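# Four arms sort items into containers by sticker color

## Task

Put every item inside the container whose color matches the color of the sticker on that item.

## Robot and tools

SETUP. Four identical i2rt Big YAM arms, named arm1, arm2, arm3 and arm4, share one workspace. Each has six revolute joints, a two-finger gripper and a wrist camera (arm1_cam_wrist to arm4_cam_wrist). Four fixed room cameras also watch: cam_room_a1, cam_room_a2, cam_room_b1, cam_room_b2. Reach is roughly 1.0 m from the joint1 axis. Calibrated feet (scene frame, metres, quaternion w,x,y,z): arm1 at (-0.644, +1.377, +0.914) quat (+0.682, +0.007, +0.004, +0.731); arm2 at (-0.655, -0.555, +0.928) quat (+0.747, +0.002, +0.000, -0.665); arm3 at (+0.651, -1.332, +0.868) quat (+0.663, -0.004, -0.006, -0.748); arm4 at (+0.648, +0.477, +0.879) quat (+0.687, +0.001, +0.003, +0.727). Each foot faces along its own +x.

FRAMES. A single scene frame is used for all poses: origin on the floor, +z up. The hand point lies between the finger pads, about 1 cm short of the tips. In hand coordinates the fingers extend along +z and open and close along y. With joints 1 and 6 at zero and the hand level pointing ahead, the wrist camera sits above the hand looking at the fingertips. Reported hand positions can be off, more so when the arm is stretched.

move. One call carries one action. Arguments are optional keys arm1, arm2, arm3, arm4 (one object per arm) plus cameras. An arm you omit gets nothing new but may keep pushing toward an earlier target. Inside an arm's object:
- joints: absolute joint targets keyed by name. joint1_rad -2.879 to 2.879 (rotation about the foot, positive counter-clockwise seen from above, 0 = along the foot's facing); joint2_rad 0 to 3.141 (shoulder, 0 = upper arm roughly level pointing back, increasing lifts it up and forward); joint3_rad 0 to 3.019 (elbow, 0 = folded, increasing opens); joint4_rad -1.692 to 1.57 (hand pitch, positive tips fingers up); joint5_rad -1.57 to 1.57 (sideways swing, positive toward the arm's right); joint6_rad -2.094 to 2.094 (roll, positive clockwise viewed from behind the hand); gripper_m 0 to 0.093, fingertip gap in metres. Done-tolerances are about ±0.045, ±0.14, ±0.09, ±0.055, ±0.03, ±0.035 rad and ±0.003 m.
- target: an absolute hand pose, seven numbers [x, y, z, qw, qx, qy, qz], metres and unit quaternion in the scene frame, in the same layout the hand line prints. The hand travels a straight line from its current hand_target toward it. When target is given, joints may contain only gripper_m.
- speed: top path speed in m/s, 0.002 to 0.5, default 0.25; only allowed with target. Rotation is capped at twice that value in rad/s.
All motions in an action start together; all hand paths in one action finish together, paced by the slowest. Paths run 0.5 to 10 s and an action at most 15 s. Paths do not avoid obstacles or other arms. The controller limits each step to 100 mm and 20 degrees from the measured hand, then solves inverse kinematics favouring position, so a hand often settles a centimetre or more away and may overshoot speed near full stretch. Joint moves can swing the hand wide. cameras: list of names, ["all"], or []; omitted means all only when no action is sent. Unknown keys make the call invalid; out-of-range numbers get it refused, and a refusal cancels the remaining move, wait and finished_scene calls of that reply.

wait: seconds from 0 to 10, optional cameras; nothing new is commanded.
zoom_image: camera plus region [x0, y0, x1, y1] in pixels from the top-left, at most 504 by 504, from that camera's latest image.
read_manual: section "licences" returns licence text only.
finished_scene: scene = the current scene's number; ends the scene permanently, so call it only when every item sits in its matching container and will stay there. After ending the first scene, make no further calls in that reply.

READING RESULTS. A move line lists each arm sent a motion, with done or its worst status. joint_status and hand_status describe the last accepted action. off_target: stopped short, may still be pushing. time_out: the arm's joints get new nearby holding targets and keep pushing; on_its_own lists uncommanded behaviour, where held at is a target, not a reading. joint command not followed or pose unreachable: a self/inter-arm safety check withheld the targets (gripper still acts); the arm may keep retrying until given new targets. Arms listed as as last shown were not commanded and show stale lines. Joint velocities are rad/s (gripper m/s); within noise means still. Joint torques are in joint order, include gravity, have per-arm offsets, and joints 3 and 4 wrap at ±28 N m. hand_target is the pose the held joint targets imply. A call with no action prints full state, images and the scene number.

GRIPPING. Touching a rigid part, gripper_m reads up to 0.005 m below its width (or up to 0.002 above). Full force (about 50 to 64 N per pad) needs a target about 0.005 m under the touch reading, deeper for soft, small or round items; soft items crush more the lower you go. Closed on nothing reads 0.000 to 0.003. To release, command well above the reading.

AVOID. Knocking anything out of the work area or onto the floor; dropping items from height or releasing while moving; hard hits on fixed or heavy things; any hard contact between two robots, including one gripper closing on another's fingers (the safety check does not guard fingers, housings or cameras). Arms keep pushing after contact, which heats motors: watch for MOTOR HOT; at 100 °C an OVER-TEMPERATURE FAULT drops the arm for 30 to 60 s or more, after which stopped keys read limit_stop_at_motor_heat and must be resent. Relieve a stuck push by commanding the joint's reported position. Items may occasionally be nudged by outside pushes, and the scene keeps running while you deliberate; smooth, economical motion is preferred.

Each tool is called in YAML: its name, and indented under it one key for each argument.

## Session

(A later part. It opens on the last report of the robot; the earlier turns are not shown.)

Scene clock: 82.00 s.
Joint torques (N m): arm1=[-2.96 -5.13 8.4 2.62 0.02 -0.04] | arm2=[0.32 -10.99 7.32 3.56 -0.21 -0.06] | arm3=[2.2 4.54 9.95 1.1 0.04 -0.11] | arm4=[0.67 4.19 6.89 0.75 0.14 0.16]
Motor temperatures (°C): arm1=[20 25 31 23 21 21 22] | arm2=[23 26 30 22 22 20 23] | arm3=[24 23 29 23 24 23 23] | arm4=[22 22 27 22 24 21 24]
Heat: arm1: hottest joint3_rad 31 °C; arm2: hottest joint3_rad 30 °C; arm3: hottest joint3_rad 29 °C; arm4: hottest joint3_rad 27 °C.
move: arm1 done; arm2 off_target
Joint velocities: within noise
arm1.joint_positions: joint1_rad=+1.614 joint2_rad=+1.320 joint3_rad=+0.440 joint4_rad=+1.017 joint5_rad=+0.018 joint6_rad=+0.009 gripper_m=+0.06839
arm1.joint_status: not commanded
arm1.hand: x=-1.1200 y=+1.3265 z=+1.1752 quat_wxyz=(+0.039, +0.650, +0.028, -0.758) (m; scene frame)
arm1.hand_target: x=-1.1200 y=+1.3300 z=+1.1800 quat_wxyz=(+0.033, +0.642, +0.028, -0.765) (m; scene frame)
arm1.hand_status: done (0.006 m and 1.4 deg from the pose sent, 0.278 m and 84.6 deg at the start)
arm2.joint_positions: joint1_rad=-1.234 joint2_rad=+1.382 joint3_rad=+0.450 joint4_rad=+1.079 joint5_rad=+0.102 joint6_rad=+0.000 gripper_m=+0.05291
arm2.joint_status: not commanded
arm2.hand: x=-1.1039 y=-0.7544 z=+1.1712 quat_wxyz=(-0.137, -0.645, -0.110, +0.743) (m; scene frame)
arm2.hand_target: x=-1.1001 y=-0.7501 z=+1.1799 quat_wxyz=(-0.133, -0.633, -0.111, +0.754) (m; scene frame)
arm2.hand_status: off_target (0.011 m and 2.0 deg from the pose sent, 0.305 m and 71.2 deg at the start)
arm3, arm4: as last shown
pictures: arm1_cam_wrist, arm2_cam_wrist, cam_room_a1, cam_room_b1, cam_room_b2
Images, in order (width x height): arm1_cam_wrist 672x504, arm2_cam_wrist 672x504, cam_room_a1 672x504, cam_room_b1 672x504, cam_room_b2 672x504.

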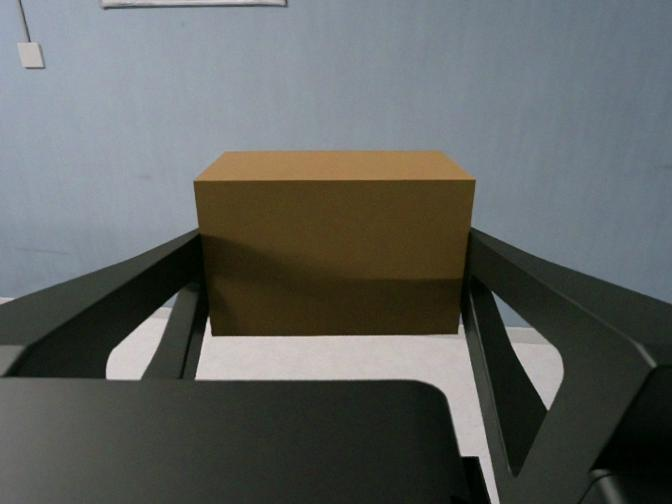

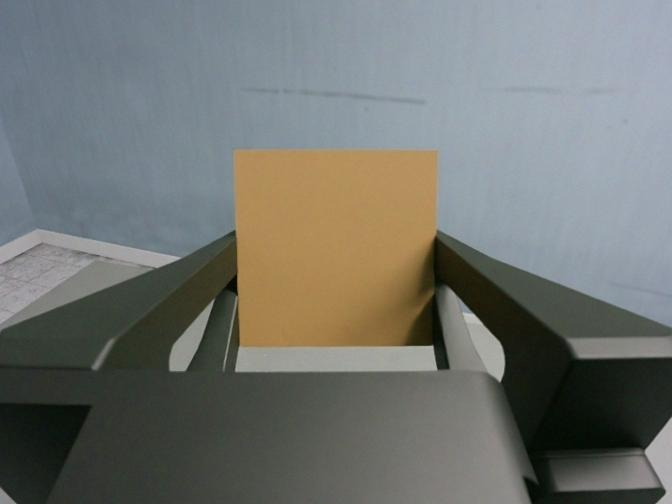

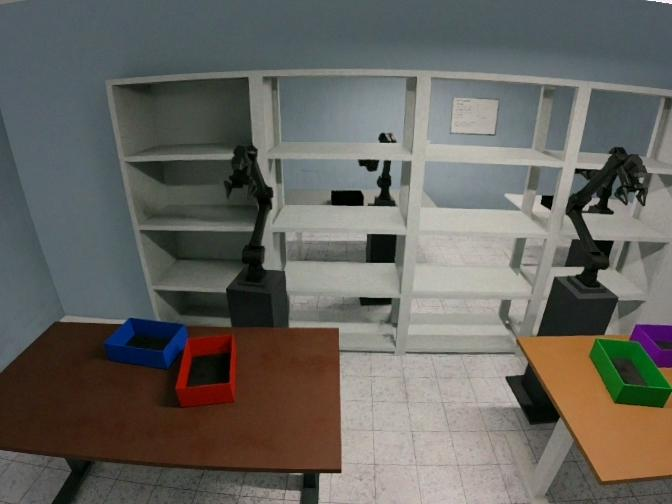

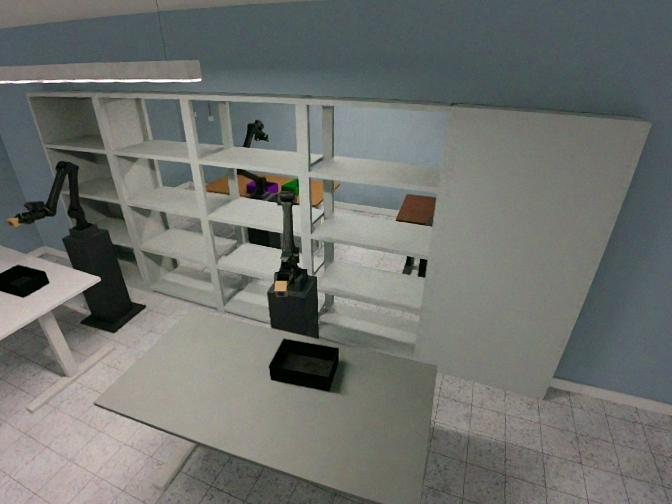

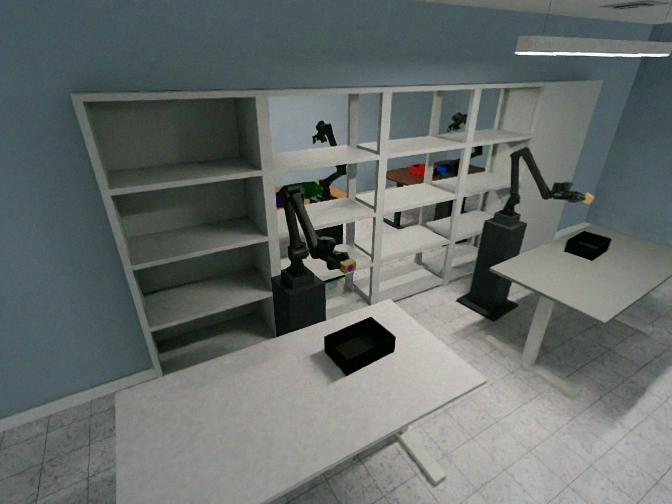

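move:
  arm1: {"target": [-1.16, 1.33, 1.12, -0.0061, -0.9893, -0.0432, 0.1390], "speed": 0.5}
  arm2: {"target": [-1.13, -0.78, 1.12, -0.0450, -0.9513, -0.1677, 0.2549], "speed": 0.5}

move:
  arm1: {"joints": {"joint2_rad": 0.53, "joint3_rad": 1.4, "joint4_rad": -1.6, "joint5_rad": 0, "joint6_rad": 0}}
  arm2: {"joints": {"joint2_rad": 0.53, "joint3_rad": 1.4, "joint4_rad": -1.6, "joint5_rad": 0, "joint6_rad": 0}}

move:
  arm1: {"joints": {"joint1_rad": -2.25}}
  arm2: {"joints": {"joint1_rad": 0.923}}
  arm3: {"joints": {"joint1_rad": -1.982, "gripper_m": 0.08}}
  arm4: {"joints": {"joint1_rad": 0.912}}
  cameras: ["arm1_cam_wrist", "arm2_cam_wrist"]

Scene clock: 99.60 s.
Joint torques (N m): arm1=[-2.84 -10.52 16.34 0.36 -0.02 -0.03] | arm2=[1.26 -11.99 16.17 1.21 -0.14 0.2] | arm3=[2.08 4.42 9.95 1.13 0.04 -0.11] | arm4=[0.73 3.84 6.9 0.76 0.14 0.17]
Motor temperatures (°C): arm1=[20 25 32 23 21 21 22] | arm2=[23 26 30 22 22 20 24] | arm3=[24 23 29 23 24 23 23] | arm4=[22 22 27 22 24 21 24]
Heat: arm1: hottest joint3_rad 32 °C; arm2: hottest joint3_rad 30 °C; arm3: hottest joint3_rad 29 °C; arm4: hottest joint3_rad 27 °C.
move: arm1 off_target; arm2 off_target
Joint velocities: within noise
arm1.joint_positions: joint1_rad=+1.603 joint2_rad=+1.544 joint3_rad=+1.290 joint4_rad=-1.104 joint5_rad=-0.001 joint6_rad=+0.009 gripper_m=+0.06839
arm1.joint_status: not commanded
arm1.hand: x=-1.1399 y=+1.3264 z=+1.0941 quat_wxyz=(+0.005, +0.992, +0.046, -0.113) (m; scene frame)
arm1.hand_target: x=-1.1584 y=+1.3302 z=+1.1200 quat_wxyz=(+0.006, +0.989, +0.043, -0.139) (m; scene frame)
arm1.hand_status: off_target (0.033 m and 3.0 deg from the pose sent, 0.068 m and 82.8 deg at the start)
arm2.joint_positions: joint1_rad=-1.234 joint2_rad=+1.405 joint3_rad=+1.075 joint4_rad=-0.750 joint5_rad=+0.057 joint6_rad=+0.082 gripper_m=+0.05291
arm2.joint_status: not commanded
arm2.hand: x=-1.1131 y=-0.7678 z=+1.0993 quat_wxyz=(-0.036, -0.955, -0.173, +0.240) (m; scene frame)
arm2.hand_target: x=-1.1288 y=-0.7794 z=+1.1203 quat_wxyz=(-0.045, -0.951, -0.168, +0.255) (m; scene frame)
arm2.hand_status: off_target (0.029 m and 2.1 deg from the pose sent, 0.063 m and 68.2 deg at the start)
arm3.joint_positions: joint1_rad=+1.679 joint2_rad=+0.522 joint3_rad=+1.369 joint4_rad=-1.592 joint5_rad=+0.000 joint6_rad=+0.007 gripper_m=+0.09306
arm3.joint_status: not commanded
arm3.hand: x=+0.8130 y=-1.3274 z=+1.3640 quat_wxyz=(-0.402, -0.006, -0.916, +0.008) (m; scene frame)
arm3.hand_target: x=+0.8108 y=-1.3254 z=+1.3747 quat_wxyz=(-0.409, +0.002, -0.913, +0.007) (m; scene frame)
arm3.hand_status: not commanded
arm4.joint_positions: joint1_rad=-1.616 joint2_rad=+0.527 joint3_rad=+1.396 joint4_rad=-1.587 joint5_rad=-0.001 joint6_rad=-0.013 gripper_m=+0.09311
arm4.joint_status: not commanded
arm4.hand: x=+0.8124 y=+0.4807 z=+1.3866 quat_wxyz=(-0.411, +0.012, -0.911, +0.001) (m; scene frame)
arm4.hand_target: x=+0.8109 y=+0.4797 z=+1.3855 quat_wxyz=(-0.406, +0.004, -0.914, +0.000) (m; scene frame)
arm4.hand_status: not commanded
pictures: none

Scene clock: 101.13 s.
Joint torques (N m): arm1=[-2.43 6.83 9.58 1.43 0.09 -0.07] | arm2=[1.2 2.73 8.95 1.83 -0.18 -0.08] | arm3=[2.08 4.42 9.89 1.16 0.03 -0.12] | arm4=[0.32 4.37 6.95 0.81 0.15 0.17]
Motor temperatures (°C): arm1=[20 25 32 23 21 21 22] | arm2=[23 26 30 22 22 20 24] | arm3=[24 23 29 23 24 23 23] | arm4=[22 22 27 22 24 21 24]
Heat: arm1: hottest joint3_rad 32 °C; arm2: hottest joint3_rad 30 °C; arm3: hottest joint3_rad 29 °C; arm4: hottest joint3_rad 27 °C.
move: arm1 done; arm2 done
Joint velocities: within noise
arm1.joint_positions: joint1_rad=+1.603 joint2_rad=+0.521 joint3_rad=+1.383 joint4_rad=-1.595 joint5_rad=-0.001 joint6_rad=+0.008 gripper_m=+0.06839
arm1.joint_status: all done
arm1.hand: x=-0.7953 y=+1.3601 z=+1.4183 quat_wxyz=(+0.021, +0.909, +0.044, -0.413) (m; scene frame)
arm1.hand_target: x=-0.7956 y=+1.3621 z=+1.4237 quat_wxyz=(+0.017, +0.909, +0.042, -0.415) (m; scene frame)
arm1.hand_status: not commanded
arm2.joint_positions: joint1_rad=-1.234 joint2_rad=+0.529 joint3_rad=+1.394 joint4_rad=-1.590 joint5_rad=+0.003 joint6_rad=+0.014 gripper_m=+0.05290
arm2.joint_status: all done
arm2.hand: x=-0.8025 y=-0.6272 z=+1.4343 quat_wxyz=(-0.093, -0.891, -0.199, +0.399) (m; scene frame)
arm2.hand_target: x=-0.8001 y=-0.6278 z=+1.4347 quat_wxyz=(-0.092, -0.889, -0.209, +0.396) (m; scene frame)
arm2.hand_status: not commanded
arm3, arm4: as last shown
pictures: none

Scene clock: 103.73 s.
Joint torques (N m): arm1=[-1.73 6.53 9.7 1.31 -0.02 -0.04] | arm2=[1.26 2.73 8.95 1.83 -0.04 -0.07] | arm3=[0.44 4.13 10 1.1 0.01 -0.11] | arm4=[0.67 4.42 6.9 0.69 0.09 0.15]
Motor temperatures (°C): arm1=[20 25 32 23 21 21 22] | arm2=[23 26 30 22 22 20 24] | arm3=[24 23 29 23 24 23 23] | arm4=[22 22 27 22 24 21 24]
Heat: arm1: hottest joint3_rad 32 °C; arm2: hottest joint3_rad 30 °C; arm3: hottest joint3_rad 29 °C; arm4: hottest joint3_rad 27 °C.
move: arm1 done; arm2 done; arm3 done; arm4 done
Joint velocities: within noise
arm1.joint_positions: joint1_rad=-2.242 joint2_rad=+0.521 joint3_rad=+1.383 joint4_rad=-1.595 joint5_rad=+0.001 joint6_rad=+0.006 gripper_m=+0.06843
arm1.joint_status: all done
arm1.hand: x=-0.5042 y=+1.2846 z=+1.4136 quat_wxyz=(-0.381, -0.274, -0.875, +0.121) (m; scene frame)
arm1.hand_target: x=-0.5046 y=+1.2837 z=+1.4189 quat_wxyz=(-0.382, -0.274, -0.874, +0.124) (m; scene frame)
arm1.hand_status: not commanded
arm2.joint_positions: joint1_rad=+0.918 joint2_rad=+0.529 joint3_rad=+1.394 joint4_rad=-1.590 joint5_rad=+0.000 joint6_rad=+0.014 gripper_m=+0.05289
arm2.joint_status: all done
arm2.hand: x=-0.5166 y=-0.6403 z=+1.4348 quat_wxyz=(-0.397, -0.248, -0.877, +0.105) (m; scene frame)
arm2.hand_target: x=-0.5178 y=-0.6385 z=+1.4351 quat_wxyz=(-0.394, -0.240, -0.881, +0.105) (m; scene frame)
arm2.hand_status: not commanded
arm3.joint_positions: joint1_rad=-1.971 joint2_rad=+0.522 joint3_rad=+1.369 joint4_rad=-1.592 joint5_rad=+0.000 joint6_rad=+0.006 gripper_m=+0.08007
arm3.joint_status: all done
arm3.hand: x=+0.5096 y=-1.2435 z=+1.3624 quat_wxyz=(+0.096, -0.885, +0.241, +0.386) (m; scene frame)
arm3.hand_target: x=+0.5123 y=-1.2429 z=+1.3733 quat_wxyz=(+0.101, -0.882, +0.243, +0.392) (m; scene frame)
arm3.hand_status: not commanded
arm4.joint_positions: joint1_rad=+0.908 joint2_rad=+0.527 joint3_rad=+1.396 joint4_rad=-1.587 joint5_rad=+0.000 joint6_rad=-0.012 gripper_m=+0.09311
arm4.joint_status: all done
arm4.hand: x=+0.5174 y=+0.5718 z=+1.3877 quat_wxyz=(-0.124, +0.870, -0.268, -0.396) (m; scene frame)
arm4.hand_target: x=+0.5183 y=+0.5705 z=+1.3866 quat_wxyz=(-0.119, +0.871, -0.272, -0.391) (m; scene frame)
arm4.hand_status: not commanded
pictures: arm1_cam_wrist, arm2_cam_wrist
Images, in order (width x height): arm1_cam_wrist 672x504, arm2_cam_wrist 672x504.

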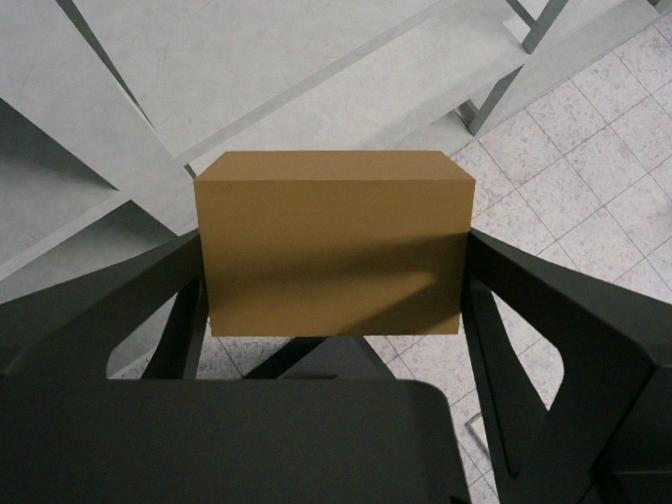

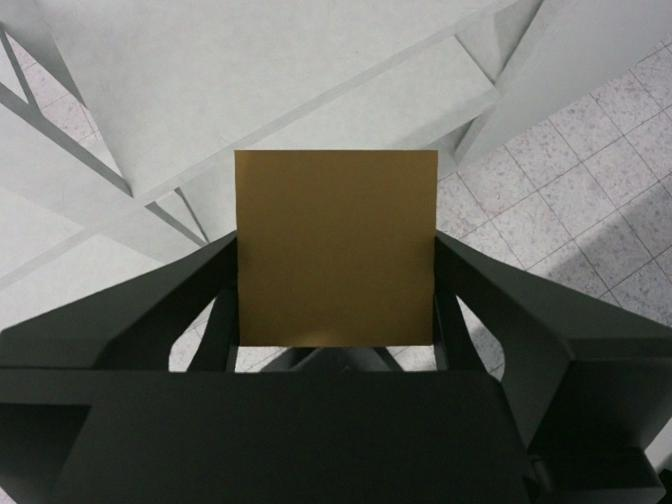

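move:
  arm1: {"target": [-0.38, 1.192, 1.13, 0.1328, 0.2978, 0.9444, -0.0419], "speed": 0.3}
  arm2: {"target": [-0.38, -0.717, 1.14, 0.2497, 0.2540, 0.9319, -0.0681], "speed": 0.3}
  cameras: ["arm1_cam_wrist"]

move:
  arm1: {"target": [-0.015, 0.937, 1.12, 0.1328, 0.2978, 0.9444, -0.0419], "speed": 0.2}
  arm2: {"target": [-0.005, -0.938, 1.12, 0.2497, 0.2540, 0.9319, -0.0681], "speed": 0.2}
  cameras: ["arm1_cam_wrist", "arm2_cam_wrist", "cam_room_b2"]

Scene clock: 123.83 s.
Joint torques (N m): arm1=[-2.61 -5.07 12 1.22 -0.04 -0.07] | arm2=[1.44 -5.01 11.37 2.55 0.16 -0.01] | arm3=[0.38 4.25 9.99 1.11 0.01 -0.1] | arm4=[1.26 4.13 6.86 0.72 0.11 0.15]
Motor temperatures (°C): arm1=[20 24 32 23 21 21 22] | arm2=[23 25 30 22 22 20 24] | arm3=[24 23 30 23 24 23 23] | arm4=[22 22 28 22 24 21 24]
Heat: arm1: hottest joint3_rad 32 °C; arm2: hottest joint3_rad 30 °C; arm3: hottest joint3_rad 30 °C; arm4: hottest joint3_rad 28 °C.
move: arm1 off_target; arm2 done
Joint velocities: within noise
arm1.joint_positions: joint1_rad=-2.248 joint2_rad=+0.990 joint3_rad=+0.901 joint4_rad=-1.228 joint5_rad=-0.008 joint6_rad=+0.001 gripper_m=+0.06843
arm1.joint_status: not commanded
arm1.hand: x=-0.3828 y=+1.1981 z=+1.1201 quat_wxyz=(-0.114, -0.297, -0.947, +0.035) (m; scene frame)
arm1.hand_target: x=-0.3802 y=+1.1922 z=+1.1301 quat_wxyz=(-0.133, -0.298, -0.944, +0.042) (m; scene frame)
arm1.hand_status: off_target (0.012 m and 2.3 deg from the pose sent, 0.323 m and 31.1 deg at the start)
arm2.joint_positions: joint1_rad=+0.921 joint2_rad=+0.828 joint3_rad=+0.753 joint4_rad=-0.995 joint5_rad=+0.004 joint6_rad=+0.014 gripper_m=+0.05289
arm2.joint_status: not commanded
arm2.hand: x=-0.3844 y=-0.7173 z=+1.1371 quat_wxyz=(-0.239, -0.263, -0.933, +0.064) (m; scene frame)
arm2.hand_target: x=-0.3801 y=-0.7170 z=+1.1401 quat_wxyz=(-0.250, -0.254, -0.932, +0.068) (m; scene frame)
arm2.hand_status: done (0.005 m and 1.6 deg from the pose sent, 0.334 m and 18.5 deg at the start)
arm3, arm4: as last shown
pictures: arm1_cam_wrist
Images, in order (width x height): arm1_cam_wrist 672x504.

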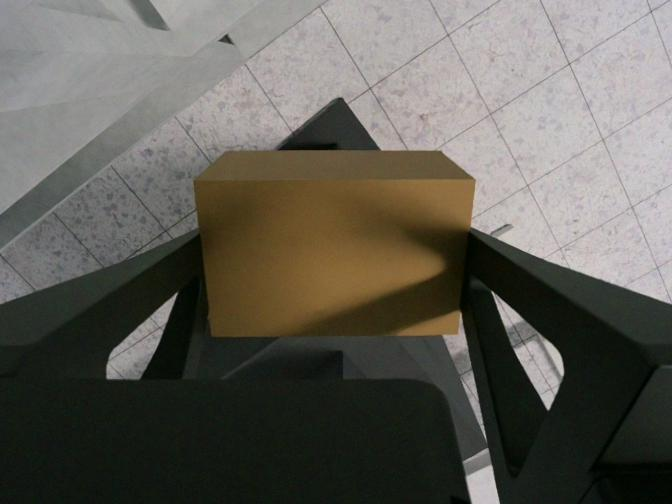

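Scene clock: 127.07 s.
Joint torques (N m): arm1=[-2.02 -20.07 16.85 0.49 0.05 0.03] | arm2=[1.08 -21.36 17.17 1.21 0.03 -0.07] | arm3=[0.44 4.31 9.99 1.09 0 -0.12] | arm4=[1.26 3.9 7.05 0.9 0.09 0.16]
Motor temperatures (°C): arm1=[20 24 33 23 21 21 22] | arm2=[23 25 31 22 22 20 24] | arm3=[24 23 30 23 24 23 23] | arm4=[22 22 28 22 24 21 24]
Heat: arm1: hottest joint3_rad 33 °C; arm2: hottest joint3_rad 31 °C; arm3: hottest joint3_rad 30 °C; arm4: hottest joint3_rad 28 °C.
move: arm1 off_target; arm2 off_target
Joint velocities: within noise
arm1.joint_positions: joint1_rad=-2.248 joint2_rad=+2.257 joint3_rad=+2.402 joint4_rad=-1.468 joint5_rad=-0.008 joint6_rad=+0.001 gripper_m=+0.06843
arm1.joint_status: not commanded
arm1.hand: x=-0.0225 y=+0.9467 z=+1.0983 quat_wxyz=(-0.111, -0.297, -0.948, +0.034) (m; scene frame)
arm1.hand_target: x=-0.0161 y=+0.9378 z=+1.1200 quat_wxyz=(-0.134, -0.298, -0.944, +0.042) (m; scene frame)
arm1.hand_status: off_target (0.025 m and 2.6 deg from the pose sent, 0.451 m and 2.3 deg at the start)
arm2.joint_positions: joint1_rad=+0.921 joint2_rad=+1.997 joint3_rad=+1.862 joint4_rad=-0.941 joint5_rad=+0.004 joint6_rad=+0.014 gripper_m=+0.05289
arm2.joint_status: not commanded
arm2.hand: x=-0.0218 y=-0.9312 z=+1.1052 quat_wxyz=(-0.236, -0.263, -0.933, +0.063) (m; scene frame)
arm2.hand_target: x=-0.0063 y=-0.9373 z=+1.1202 quat_wxyz=(-0.251, -0.254, -0.932, +0.068) (m; scene frame)
arm2.hand_status: off_target (0.023 m and 1.9 deg from the pose sent, 0.439 m and 1.7 deg at the start)
arm3, arm4: as last shown
pictures: arm1_cam_wrist, arm2_cam_wrist, cam_room_b2
Images, in order (width x height): arm1_cam_wrist 672x504, arm2_cam_wrist 672x504, cam_room_b2 672x504.

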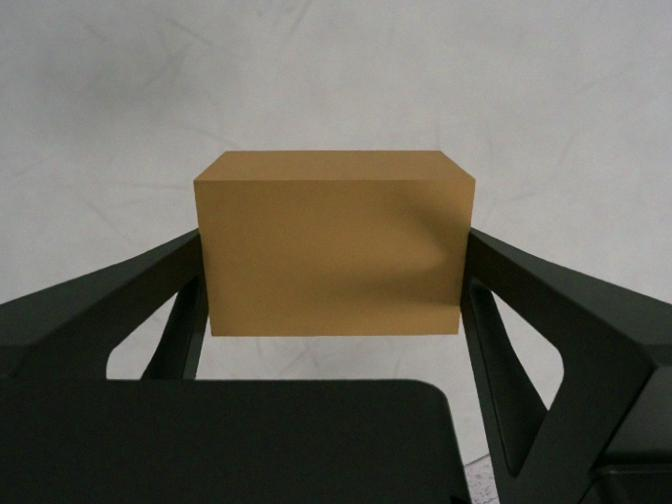

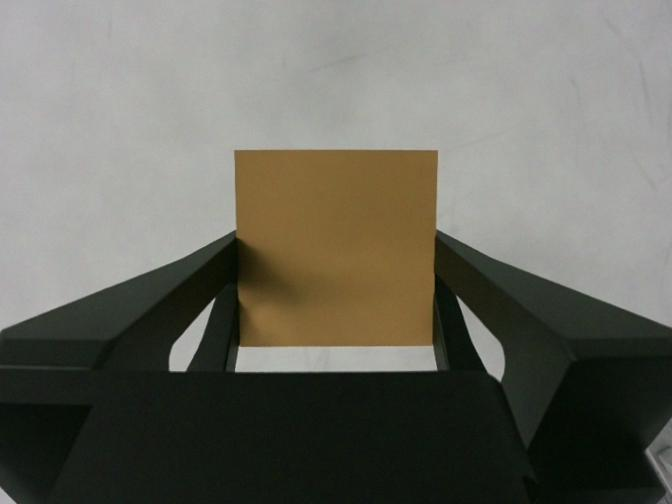

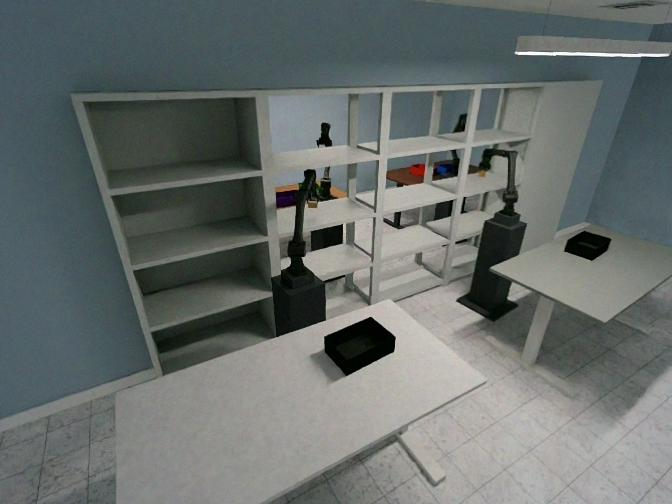

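move:
  arm1: {"target": [-0.015, 0.937, 1.055, 0.1328, 0.2978, 0.9444, -0.0419], "speed": 0.1}
  arm2: {"target": [-0.005, -0.938, 1.044, 0.2497, 0.2540, 0.9319, -0.0681], "speed": 0.1}

move:
  arm1: {"target": [-0.015, 0.937, 1.04, 0.1328, 0.2978, 0.9444, -0.0419], "speed": 0.05}
  arm2: {"target": [-0.005, -0.938, 1.03, 0.2497, 0.2540, 0.9319, -0.0681], "speed": 0.05}

move:
  arm1: {"target": [-0.015, 0.937, 1.03, 0.1328, 0.2978, 0.9444, -0.0419], "speed": 0.05}
  arm2: {"target": [-0.005, -0.938, 1.022, 0.2497, 0.2540, 0.9319, -0.0681], "speed": 0.05}

move:
  arm1: {"target": [-0.015, 0.937, 1.022, 0.1328, 0.2978, 0.9444, -0.0419], "speed": 0.05}
  arm2: {"target": [-0.005, -0.938, 1.014, 0.2497, 0.2540, 0.9319, -0.0681], "speed": 0.05}
  cameras: ["arm1_cam_wrist", "arm2_cam_wrist"]

Scene clock: 137.90 s.
Joint torques (N m): arm1=[-2.26 -22.53 11.64 1.43 0.02 0.01] | arm2=[1.03 -21.89 10.93 2.59 0.01 -0.07] | arm3=[0.56 4.19 10 1.14 0 -0.11] | arm4=[0.79 4.07 6.97 0.81 0.1 0.15]
Motor temperatures (°C): arm1=[20 25 33 23 21 21 22] | arm2=[23 25 32 22 22 20 24] | arm3=[24 23 30 23 24 23 23] | arm4=[22 22 28 22 24 21 24]
Heat: arm1: hottest joint3_rad 33 °C; arm2: hottest joint3_rad 32 °C; arm3: hottest joint3_rad 30 °C; arm4: hottest joint3_rad 28 °C.
move: arm1 off_target; arm2 off_target
Joint velocities: within noise
arm1.joint_positions: joint1_rad=-2.248 joint2_rad=+2.257 joint3_rad=+2.256 joint4_rad=-1.307 joint5_rad=-0.008 joint6_rad=+0.001 gripper_m=+0.06843
arm1.joint_status: not commanded
arm1.hand: x=-0.0172 y=+0.9425 z=+1.0437 quat_wxyz=(-0.118, -0.297, -0.947, +0.037) (m; scene frame)
arm1.hand_target: x=-0.0151 y=+0.9372 z=+1.0550 quat_wxyz=(-0.133, -0.298, -0.944, +0.042) (m; scene frame)
arm1.hand_status: off_target (0.013 m and 1.8 deg from the pose sent, 0.045 m and 2.6 deg at the start)
arm2.joint_positions: joint1_rad=+0.921 joint2_rad=+2.042 joint3_rad=+1.804 joint4_rad=-0.801 joint5_rad=+0.004 joint6_rad=+0.014 gripper_m=+0.05289
arm2.joint_status: not commanded
arm2.hand: x=-0.0091 y=-0.9385 z=+1.0608 quat_wxyz=(-0.254, -0.262, -0.929, +0.067) (m; scene frame)
arm2.hand_target: x=-0.0054 y=-0.9379 z=+1.0443 quat_wxyz=(-0.250, -0.254, -0.932, +0.068) (m; scene frame)
arm2.hand_status: off_target (0.017 m and 1.0 deg from the pose sent, 0.064 m and 2.0 deg at the start)
arm3, arm4: as last shown
pictures: none

Scene clock: 138.87 s.
Joint torques (N m): arm1=[-2.96 -21.6 11.07 1.43 0.04 0.01] | arm2=[1.08 -20.95 10.44 2.66 0 -0.07] | arm3=[0.38 4.13 9.98 1.13 0.01 -0.11] | arm4=[1.2 4.13 6.91 0.84 0.09 0.17]
Motor temperatures (°C): arm1=[20 25 33 23 21 21 22] | arm2=[23 25 32 22 22 20 24] | arm3=[24 23 30 23 24 23 23] | arm4=[22 22 28 22 24 21 24]
Heat: arm1: hottest joint3_rad 33 °C; arm2: hottest joint3_rad 32 °C; arm3: hottest joint3_rad 30 °C; arm4: hottest joint3_rad 28 °C.
move: arm1 done; arm2 off_target
Joint velocities: within noise
arm1.joint_positions: joint1_rad=-2.248 joint2_rad=+2.257 joint3_rad=+2.223 joint4_rad=-1.269 joint5_rad=-0.008 joint6_rad=+0.001 gripper_m=+0.06843
arm1.joint_status: not commanded
arm1.hand: x=-0.0166 y=+0.9420 z=+1.0313 quat_wxyz=(-0.121, -0.297, -0.947, +0.037) (m; scene frame)
arm1.hand_target: x=-0.0150 y=+0.9371 z=+1.0400 quat_wxyz=(-0.133, -0.298, -0.944, +0.042) (m; scene frame)
arm1.hand_status: done (0.010 m and 1.5 deg from the pose sent, 0.007 m and 1.8 deg at the start)
arm2.joint_positions: joint1_rad=+0.921 joint2_rad=+2.043 joint3_rad=+1.788 joint4_rad=-0.770 joint5_rad=+0.004 joint6_rad=+0.014 gripper_m=+0.05289
arm2.joint_status: not commanded
arm2.hand: x=-0.0077 y=-0.9393 z=+1.0564 quat_wxyz=(-0.260, -0.261, -0.927, +0.069) (m; scene frame)
arm2.hand_target: x=-0.0059 y=-0.9376 z=+1.0303 quat_wxyz=(-0.250, -0.254, -0.932, +0.068) (m; scene frame)
arm2.hand_status: off_target (0.027 m and 1.6 deg from the pose sent, 0.031 m and 1.0 deg at the start)
arm3, arm4: as last shown
pictures: none

Scene clock: 139.83 s.
Joint torques (N m): arm1=[-2.02 -21.36 9.91 1.62 0.04 0.01] | arm2=[1.08 -20.78 10.3 2.69 0.01 -0.07] | arm3=[0.38 4.13 10 1.1 0.01 -0.11] | arm4=[0.62 4.25 6.94 0.73 0.1 0.14]
Motor temperatures (°C): arm1=[20 25 33 23 21 21 22] | arm2=[23 25 32 22 22 20 24] | arm3=[24 23 30 23 24 23 23] | arm4=[22 22 28 22 24 21 24]
Heat: arm1: hottest joint3_rad 33 °C; arm2: hottest joint3_rad 32 °C; arm3: hottest joint3_rad 30 °C; arm4: hottest joint3_rad 28 °C.
move: arm1 done; arm2 off_target
Joint velocities: within noise
arm1.joint_positions: joint1_rad=-2.248 joint2_rad=+2.255 joint3_rad=+2.214 joint4_rad=-1.250 joint5_rad=-0.007 joint6_rad=+0.001 gripper_m=+0.06843
arm1.joint_status: not commanded
arm1.hand: x=-0.0147 y=+0.9406 z=+1.0300 quat_wxyz=(-0.126, -0.297, -0.946, +0.039) (m; scene frame)
arm1.hand_target: x=-0.0150 y=+0.9371 z=+1.0301 quat_wxyz=(-0.133, -0.298, -0.944, +0.042) (m; scene frame)
arm1.hand_status: done (0.004 m and 0.8 deg from the pose sent, 0.005 m and 1.5 deg at the start)
arm2.joint_positions: joint1_rad=+0.921 joint2_rad=+2.048 joint3_rad=+1.777 joint4_rad=-0.753 joint5_rad=+0.004 joint6_rad=+0.014 gripper_m=+0.05289
arm2.joint_status: not commanded
arm2.hand: x=-0.0074 y=-0.9395 z=+1.0496 quat_wxyz=(-0.261, -0.261, -0.927, +0.069) (m; scene frame)
arm2.hand_target: x=-0.0060 y=-0.9376 z=+1.0224 quat_wxyz=(-0.250, -0.254, -0.932, +0.068) (m; scene frame)
arm2.hand_status: off_target (0.028 m and 1.6 deg from the pose sent, 0.035 m and 1.6 deg at the start)
arm3, arm4: as last shown
pictures: none

Scene clock: 140.80 s.
Joint torques (N m): arm1=[-2.14 -20.72 9.68 1.63 0.02 -0.01] | arm2=[1.14 -20.48 9.89 2.63 0 -0.07] | arm3=[0.5 4.19 9.99 1.16 0.01 -0.12] | arm4=[1.14 4.07 6.78 0.72 0.1 0.16]
Motor temperatures (°C): arm1=[20 25 33 23 21 21 22] | arm2=[23 25 32 22 22 20 24] | arm3=[24 23 30 23 24 23 23] | arm4=[22 22 28 22 24 21 24]
Heat: arm1: hottest joint3_rad 33 °C; arm2: hottest joint3_rad 32 °C; arm3: hottest joint3_rad 30 °C; arm4: hottest joint3_rad 28 °C.
move: arm1 done; arm2 off_target
Joint velocities: within noise
arm1.joint_positions: joint1_rad=-2.248 joint2_rad=+2.248 joint3_rad=+2.199 joint4_rad=-1.234 joint5_rad=-0.007 joint6_rad=+0.001 gripper_m=+0.06843
arm1.joint_status: not commanded
arm1.hand: x=-0.0148 y=+0.9406 z=+1.0296 quat_wxyz=(-0.130, -0.296, -0.945, +0.041) (m; scene frame)
arm1.hand_target: x=-0.0151 y=+0.9371 z=+1.0220 quat_wxyz=(-0.133, -0.298, -0.944, +0.042) (m; scene frame)
arm1.hand_status: done (0.008 m and 0.4 deg from the pose sent, 0.009 m and 0.8 deg at the start)
arm2.joint_positions: joint1_rad=+0.921 joint2_rad=+2.048 joint3_rad=+1.771 joint4_rad=-0.735 joint5_rad=+0.004 joint6_rad=+0.014 gripper_m=+0.05289
arm2.joint_status: not commanded
arm2.hand: x=-0.0058 y=-0.9404 z=+1.0487 quat_wxyz=(-0.266, -0.261, -0.925, +0.071) (m; scene frame)
arm2.hand_target: x=-0.0064 y=-0.9374 z=+1.0147 quat_wxyz=(-0.250, -0.254, -0.932, +0.068) (m; scene frame)
arm2.hand_status: off_target (0.035 m and 2.2 deg from the pose sent, 0.036 m and 1.6 deg at the start)
arm3, arm4: as last shown
pictures: arm1_cam_wrist, arm2_cam_wrist
Images, in order (width x height): arm1_cam_wrist 672x504, arm2_cam_wrist 672x504.

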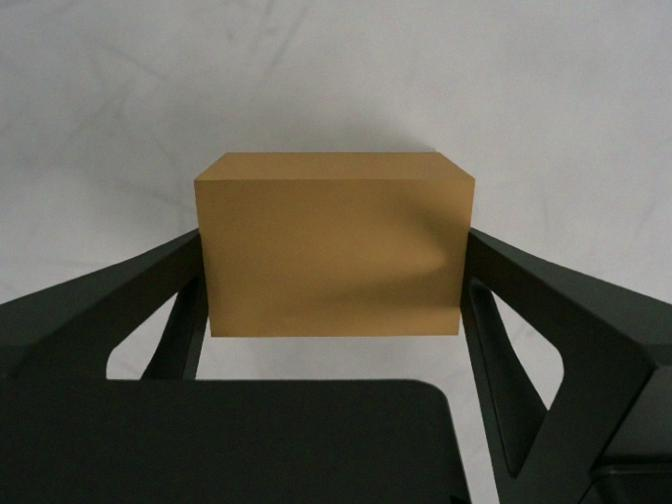

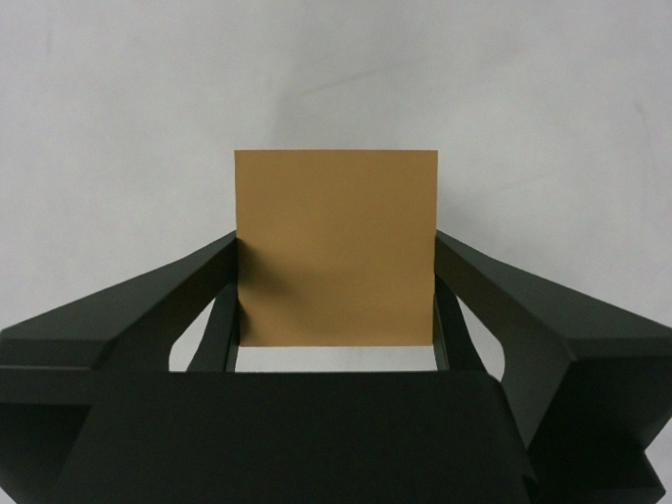

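move:
  arm1: {"target":[-0.0148,0.9406,1.027,0.1328,0.2978,0.9444,-0.0419],"speed":0.05}
  arm2: {"target":[-0.005,-0.938,1.006,0.2497,0.2540,0.9319,-0.0681],"speed":0.05}
  cameras: ["arm1_cam_wrist","arm2_cam_wrist"]

Scene clock: 170.13 s.
Joint torques (N m): arm1=[-1.96 -21.54 9.58 1.58 0.1 0.05] | arm2=[1.08 -20.01 9.39 2.66 0.01 -0.07] | arm3=[0.5 4.07 9.95 1.09 0.01 -0.11] | arm4=[1.14 4.6 6.87 0.79 0.09 0.17]
Motor temperatures (°C): arm1=[20 27 33 23 21 21 23] | arm2=[23 25 31 22 22 20 25] | arm3=[24 23 30 23 24 23 23] | arm4=[22 22 28 22 24 21 24]
Heat: arm1: hottest joint3_rad 33 °C; arm2: hottest joint3_rad 31 °C; arm3: hottest joint3_rad 30 °C; arm4: hottest joint3_rad 28 °C.
move: arm1 done; arm2 off_target
Joint velocities: arm1=[within noise] | arm2=[0.005 -0.005 -0.046 0.007 -0.007 0.037 0] | arm3=[within noise] | arm4=[within noise]
arm1.joint_positions: joint1_rad=-2.248 joint2_rad=+2.246 joint3_rad=+2.198 joint4_rad=-1.234 joint5_rad=-0.007 joint6_rad=+0.001 gripper_m=+0.06843
arm1.joint_status: not commanded
arm1.hand: x=-0.0151 y=+0.9409 z=+1.0301 quat_wxyz=(-0.130, -0.296, -0.945, +0.041) (m; scene frame)
arm1.hand_target: x=-0.0148 y=+0.9407 z=+1.0270 quat_wxyz=(-0.133, -0.298, -0.944, +0.042) (m; scene frame)
arm1.hand_status: done (0.003 m and 0.4 deg from the pose sent, 0.003 m and 0.4 deg at the start)
arm2.joint_positions: joint1_rad=+0.921 joint2_rad=+2.048 joint3_rad=+1.765 joint4_rad=-0.717 joint5_rad=+0.004 joint6_rad=+0.013 gripper_m=+0.05289
arm2.joint_status: not commanded
arm2.hand: x=-0.0040 y=-0.9415 z=+1.0483 quat_wxyz=(-0.272, -0.260, -0.924, +0.073) (m; scene frame)
arm2.hand_target: x=-0.0067 y=-0.9372 z=+1.0071 quat_wxyz=(-0.250, -0.254, -0.932, +0.068) (m; scene frame)
arm2.hand_status: off_target (0.042 m and 2.9 deg from the pose sent, 0.043 m and 2.2 deg at the start)
arm3, arm4: as last shown
pictures: arm1_cam_wrist, arm2_cam_wrist
Images, in order (width x height): arm1_cam_wrist 672x504, arm2_cam_wrist 672x504.

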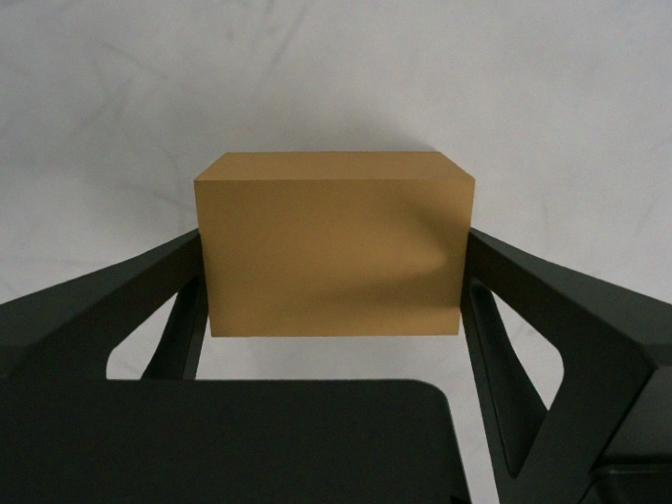

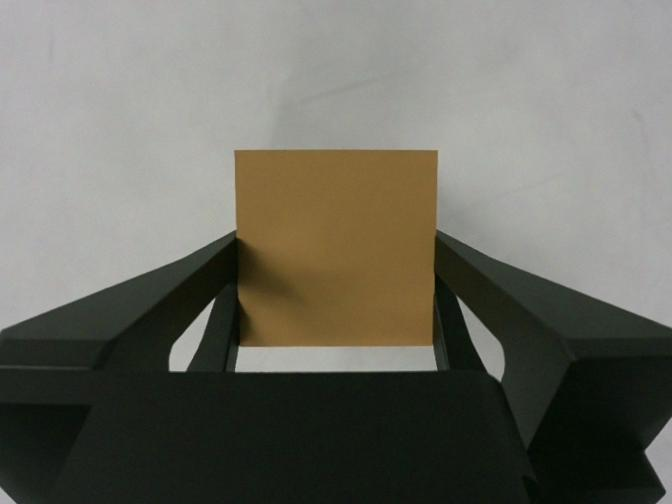

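move:
  arm1: {"target":[-0.0148,0.9406,1.012,0.1328,0.2978,0.9444,-0.0419],"speed":0.05}
  arm2: {"target":[-0.005,-0.938,1.024,0.2497,0.2540,0.9319,-0.0681],"speed":0.05}

move:
  arm2: {"joints":{"gripper_m":0.068}}
  cameras: ["arm1_cam_wrist","arm2_cam_wrist"]

Scene clock: 176.77 s.
Joint torques (N m): arm1=[-1.96 -19.19 9.32 1.74 0.07 0.07] | arm2=[1.03 -21.01 11.64 1.09 -0.01 -0.05] | arm3=[0.44 4.19 9.99 1.14 0.01 -0.11] | arm4=[0.97 4.07 6.93 0.76 0.1 0.12]
Motor temperatures (°C): arm1=[20 27 33 23 21 21 23] | arm2=[23 26 31 22 22 20 25] | arm3=[24 23 30 23 24 23 23] | arm4=[22 22 28 22 24 21 24]
Heat: arm1: hottest joint3_rad 33 °C; arm2: hottest joint3_rad 31 °C; arm3: hottest joint3_rad 30 °C; arm4: hottest joint3_rad 28 °C.
move: arm1 off_target; arm2 off_target
Joint velocities: within noise
arm1.joint_positions: joint1_rad=-2.248 joint2_rad=+2.233 joint3_rad=+2.170 joint4_rad=-1.205 joint5_rad=-0.007 joint6_rad=+0.001 gripper_m=+0.06843
arm1.joint_status: not commanded
arm1.hand: x=-0.0152 y=+0.9410 z=+1.0295 quat_wxyz=(-0.137, -0.296, -0.944, +0.043) (m; scene frame)
arm1.hand_target: x=-0.0151 y=+0.9409 z=+1.0121 quat_wxyz=(-0.133, -0.298, -0.944, +0.042) (m; scene frame)
arm1.hand_status: off_target (0.017 m and 0.6 deg from the pose sent, 0.018 m and 0.4 deg at the start)
arm2.joint_positions: joint1_rad=+0.921 joint2_rad=+2.048 joint3_rad=+1.765 joint4_rad=-0.717 joint5_rad=+0.004 joint6_rad=+0.012 gripper_m=+0.05289
arm2.joint_status: not commanded
arm2.hand: x=-0.0042 y=-0.9414 z=+1.0482 quat_wxyz=(-0.272, -0.260, -0.924, +0.073) (m; scene frame)
arm2.hand_target: x=-0.0056 y=-0.9378 z=+1.0244 quat_wxyz=(-0.250, -0.254, -0.932, +0.068) (m; scene frame)
arm2.hand_status: off_target (0.024 m and 2.8 deg from the pose sent, 0.024 m and 2.9 deg at the start)
arm3.joint_positions: joint1_rad=-1.971 joint2_rad=+0.522 joint3_rad=+1.369 joint4_rad=-1.592 joint5_rad=+0.000 joint6_rad=+0.006 gripper_m=+0.08007
arm3.joint_status: not commanded
arm3.hand: x=+0.5096 y=-1.2435 z=+1.3624 quat_wxyz=(+0.096, -0.885, +0.241, +0.386) (m; scene frame)
arm3.hand_target: x=+0.5123 y=-1.2429 z=+1.3733 quat_wxyz=(+0.101, -0.882, +0.243, +0.392) (m; scene frame)
arm3.hand_status: not commanded
arm4.joint_positions: joint1_rad=+0.908 joint2_rad=+0.527 joint3_rad=+1.396 joint4_rad=-1.587 joint5_rad=+0.000 joint6_rad=-0.012 gripper_m=+0.09311
arm4.joint_status: not commanded
arm4.hand: x=+0.5174 y=+0.5718 z=+1.3877 quat_wxyz=(-0.124, +0.870, -0.268, -0.396) (m; scene frame)
arm4.hand_target: x=+0.5183 y=+0.5705 z=+1.3866 quat_wxyz=(-0.119, +0.871, -0.272, -0.391) (m; scene frame)
arm4.hand_status: not commanded
pictures: none

Scene clock: 177.23 s.
Joint torques (N m): arm1=[-1.67 -19.9 9.21 1.8 0.1 0.09] | arm2=[1.03 -20.89 11.62 1.28 -0.01 -0.05] | arm3=[0.67 4.07 9.98 1.11 -0.01 -0.11] | arm4=[1.38 4.66 6.91 0.8 0.09 0.16]
Motor temperatures (°C): arm1=[20 27 33 23 21 21 23] | arm2=[23 26 31 22 22 20 25] | arm3=[24 23 30 23 24 23 23] | arm4=[22 22 28 22 24 21 24]
Heat: arm1: hottest joint3_rad 33 °C; arm2: hottest joint3_rad 31 °C; arm3: hottest joint3_rad 30 °C; arm4: hottest joint3_rad 28 °C.
move: arm2 done
Joint velocities: within noise
arm1, arm3, arm4: as last shown
arm2.joint_positions: joint1_rad=+0.921 joint2_rad=+2.049 joint3_rad=+1.765 joint4_rad=-0.722 joint5_rad=+0.004 joint6_rad=+0.012 gripper_m=+0.06794
arm2.joint_status: all done
arm2.hand: x=-0.0051 y=-0.9408 z=+1.0473 quat_wxyz=(-0.269, -0.260, -0.925, +0.072) (m; scene frame)
arm2.hand_target: x=-0.0056 y=-0.9378 z=+1.0244 quat_wxyz=(-0.250, -0.254, -0.932, +0.068) (m; scene frame)
arm2.hand_status: not commanded
pictures: arm1_cam_wrist, arm2_cam_wrist
Images, in order (width x height): arm1_cam_wrist 672x504, arm2_cam_wrist 672x504.

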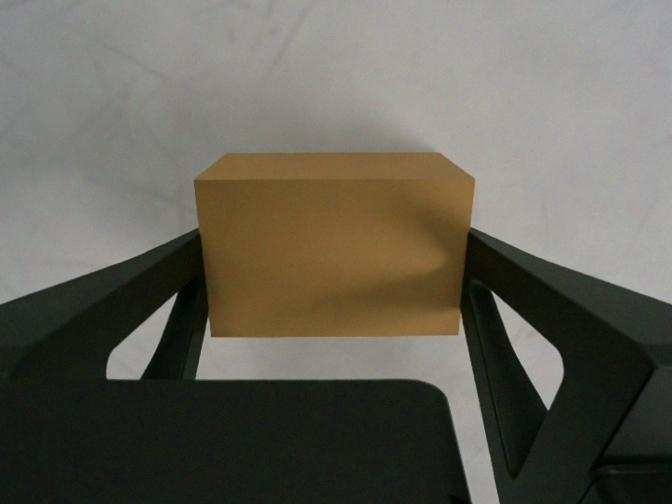

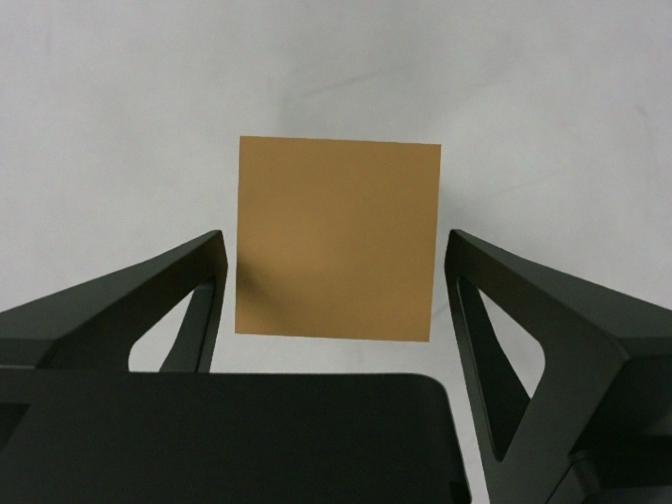

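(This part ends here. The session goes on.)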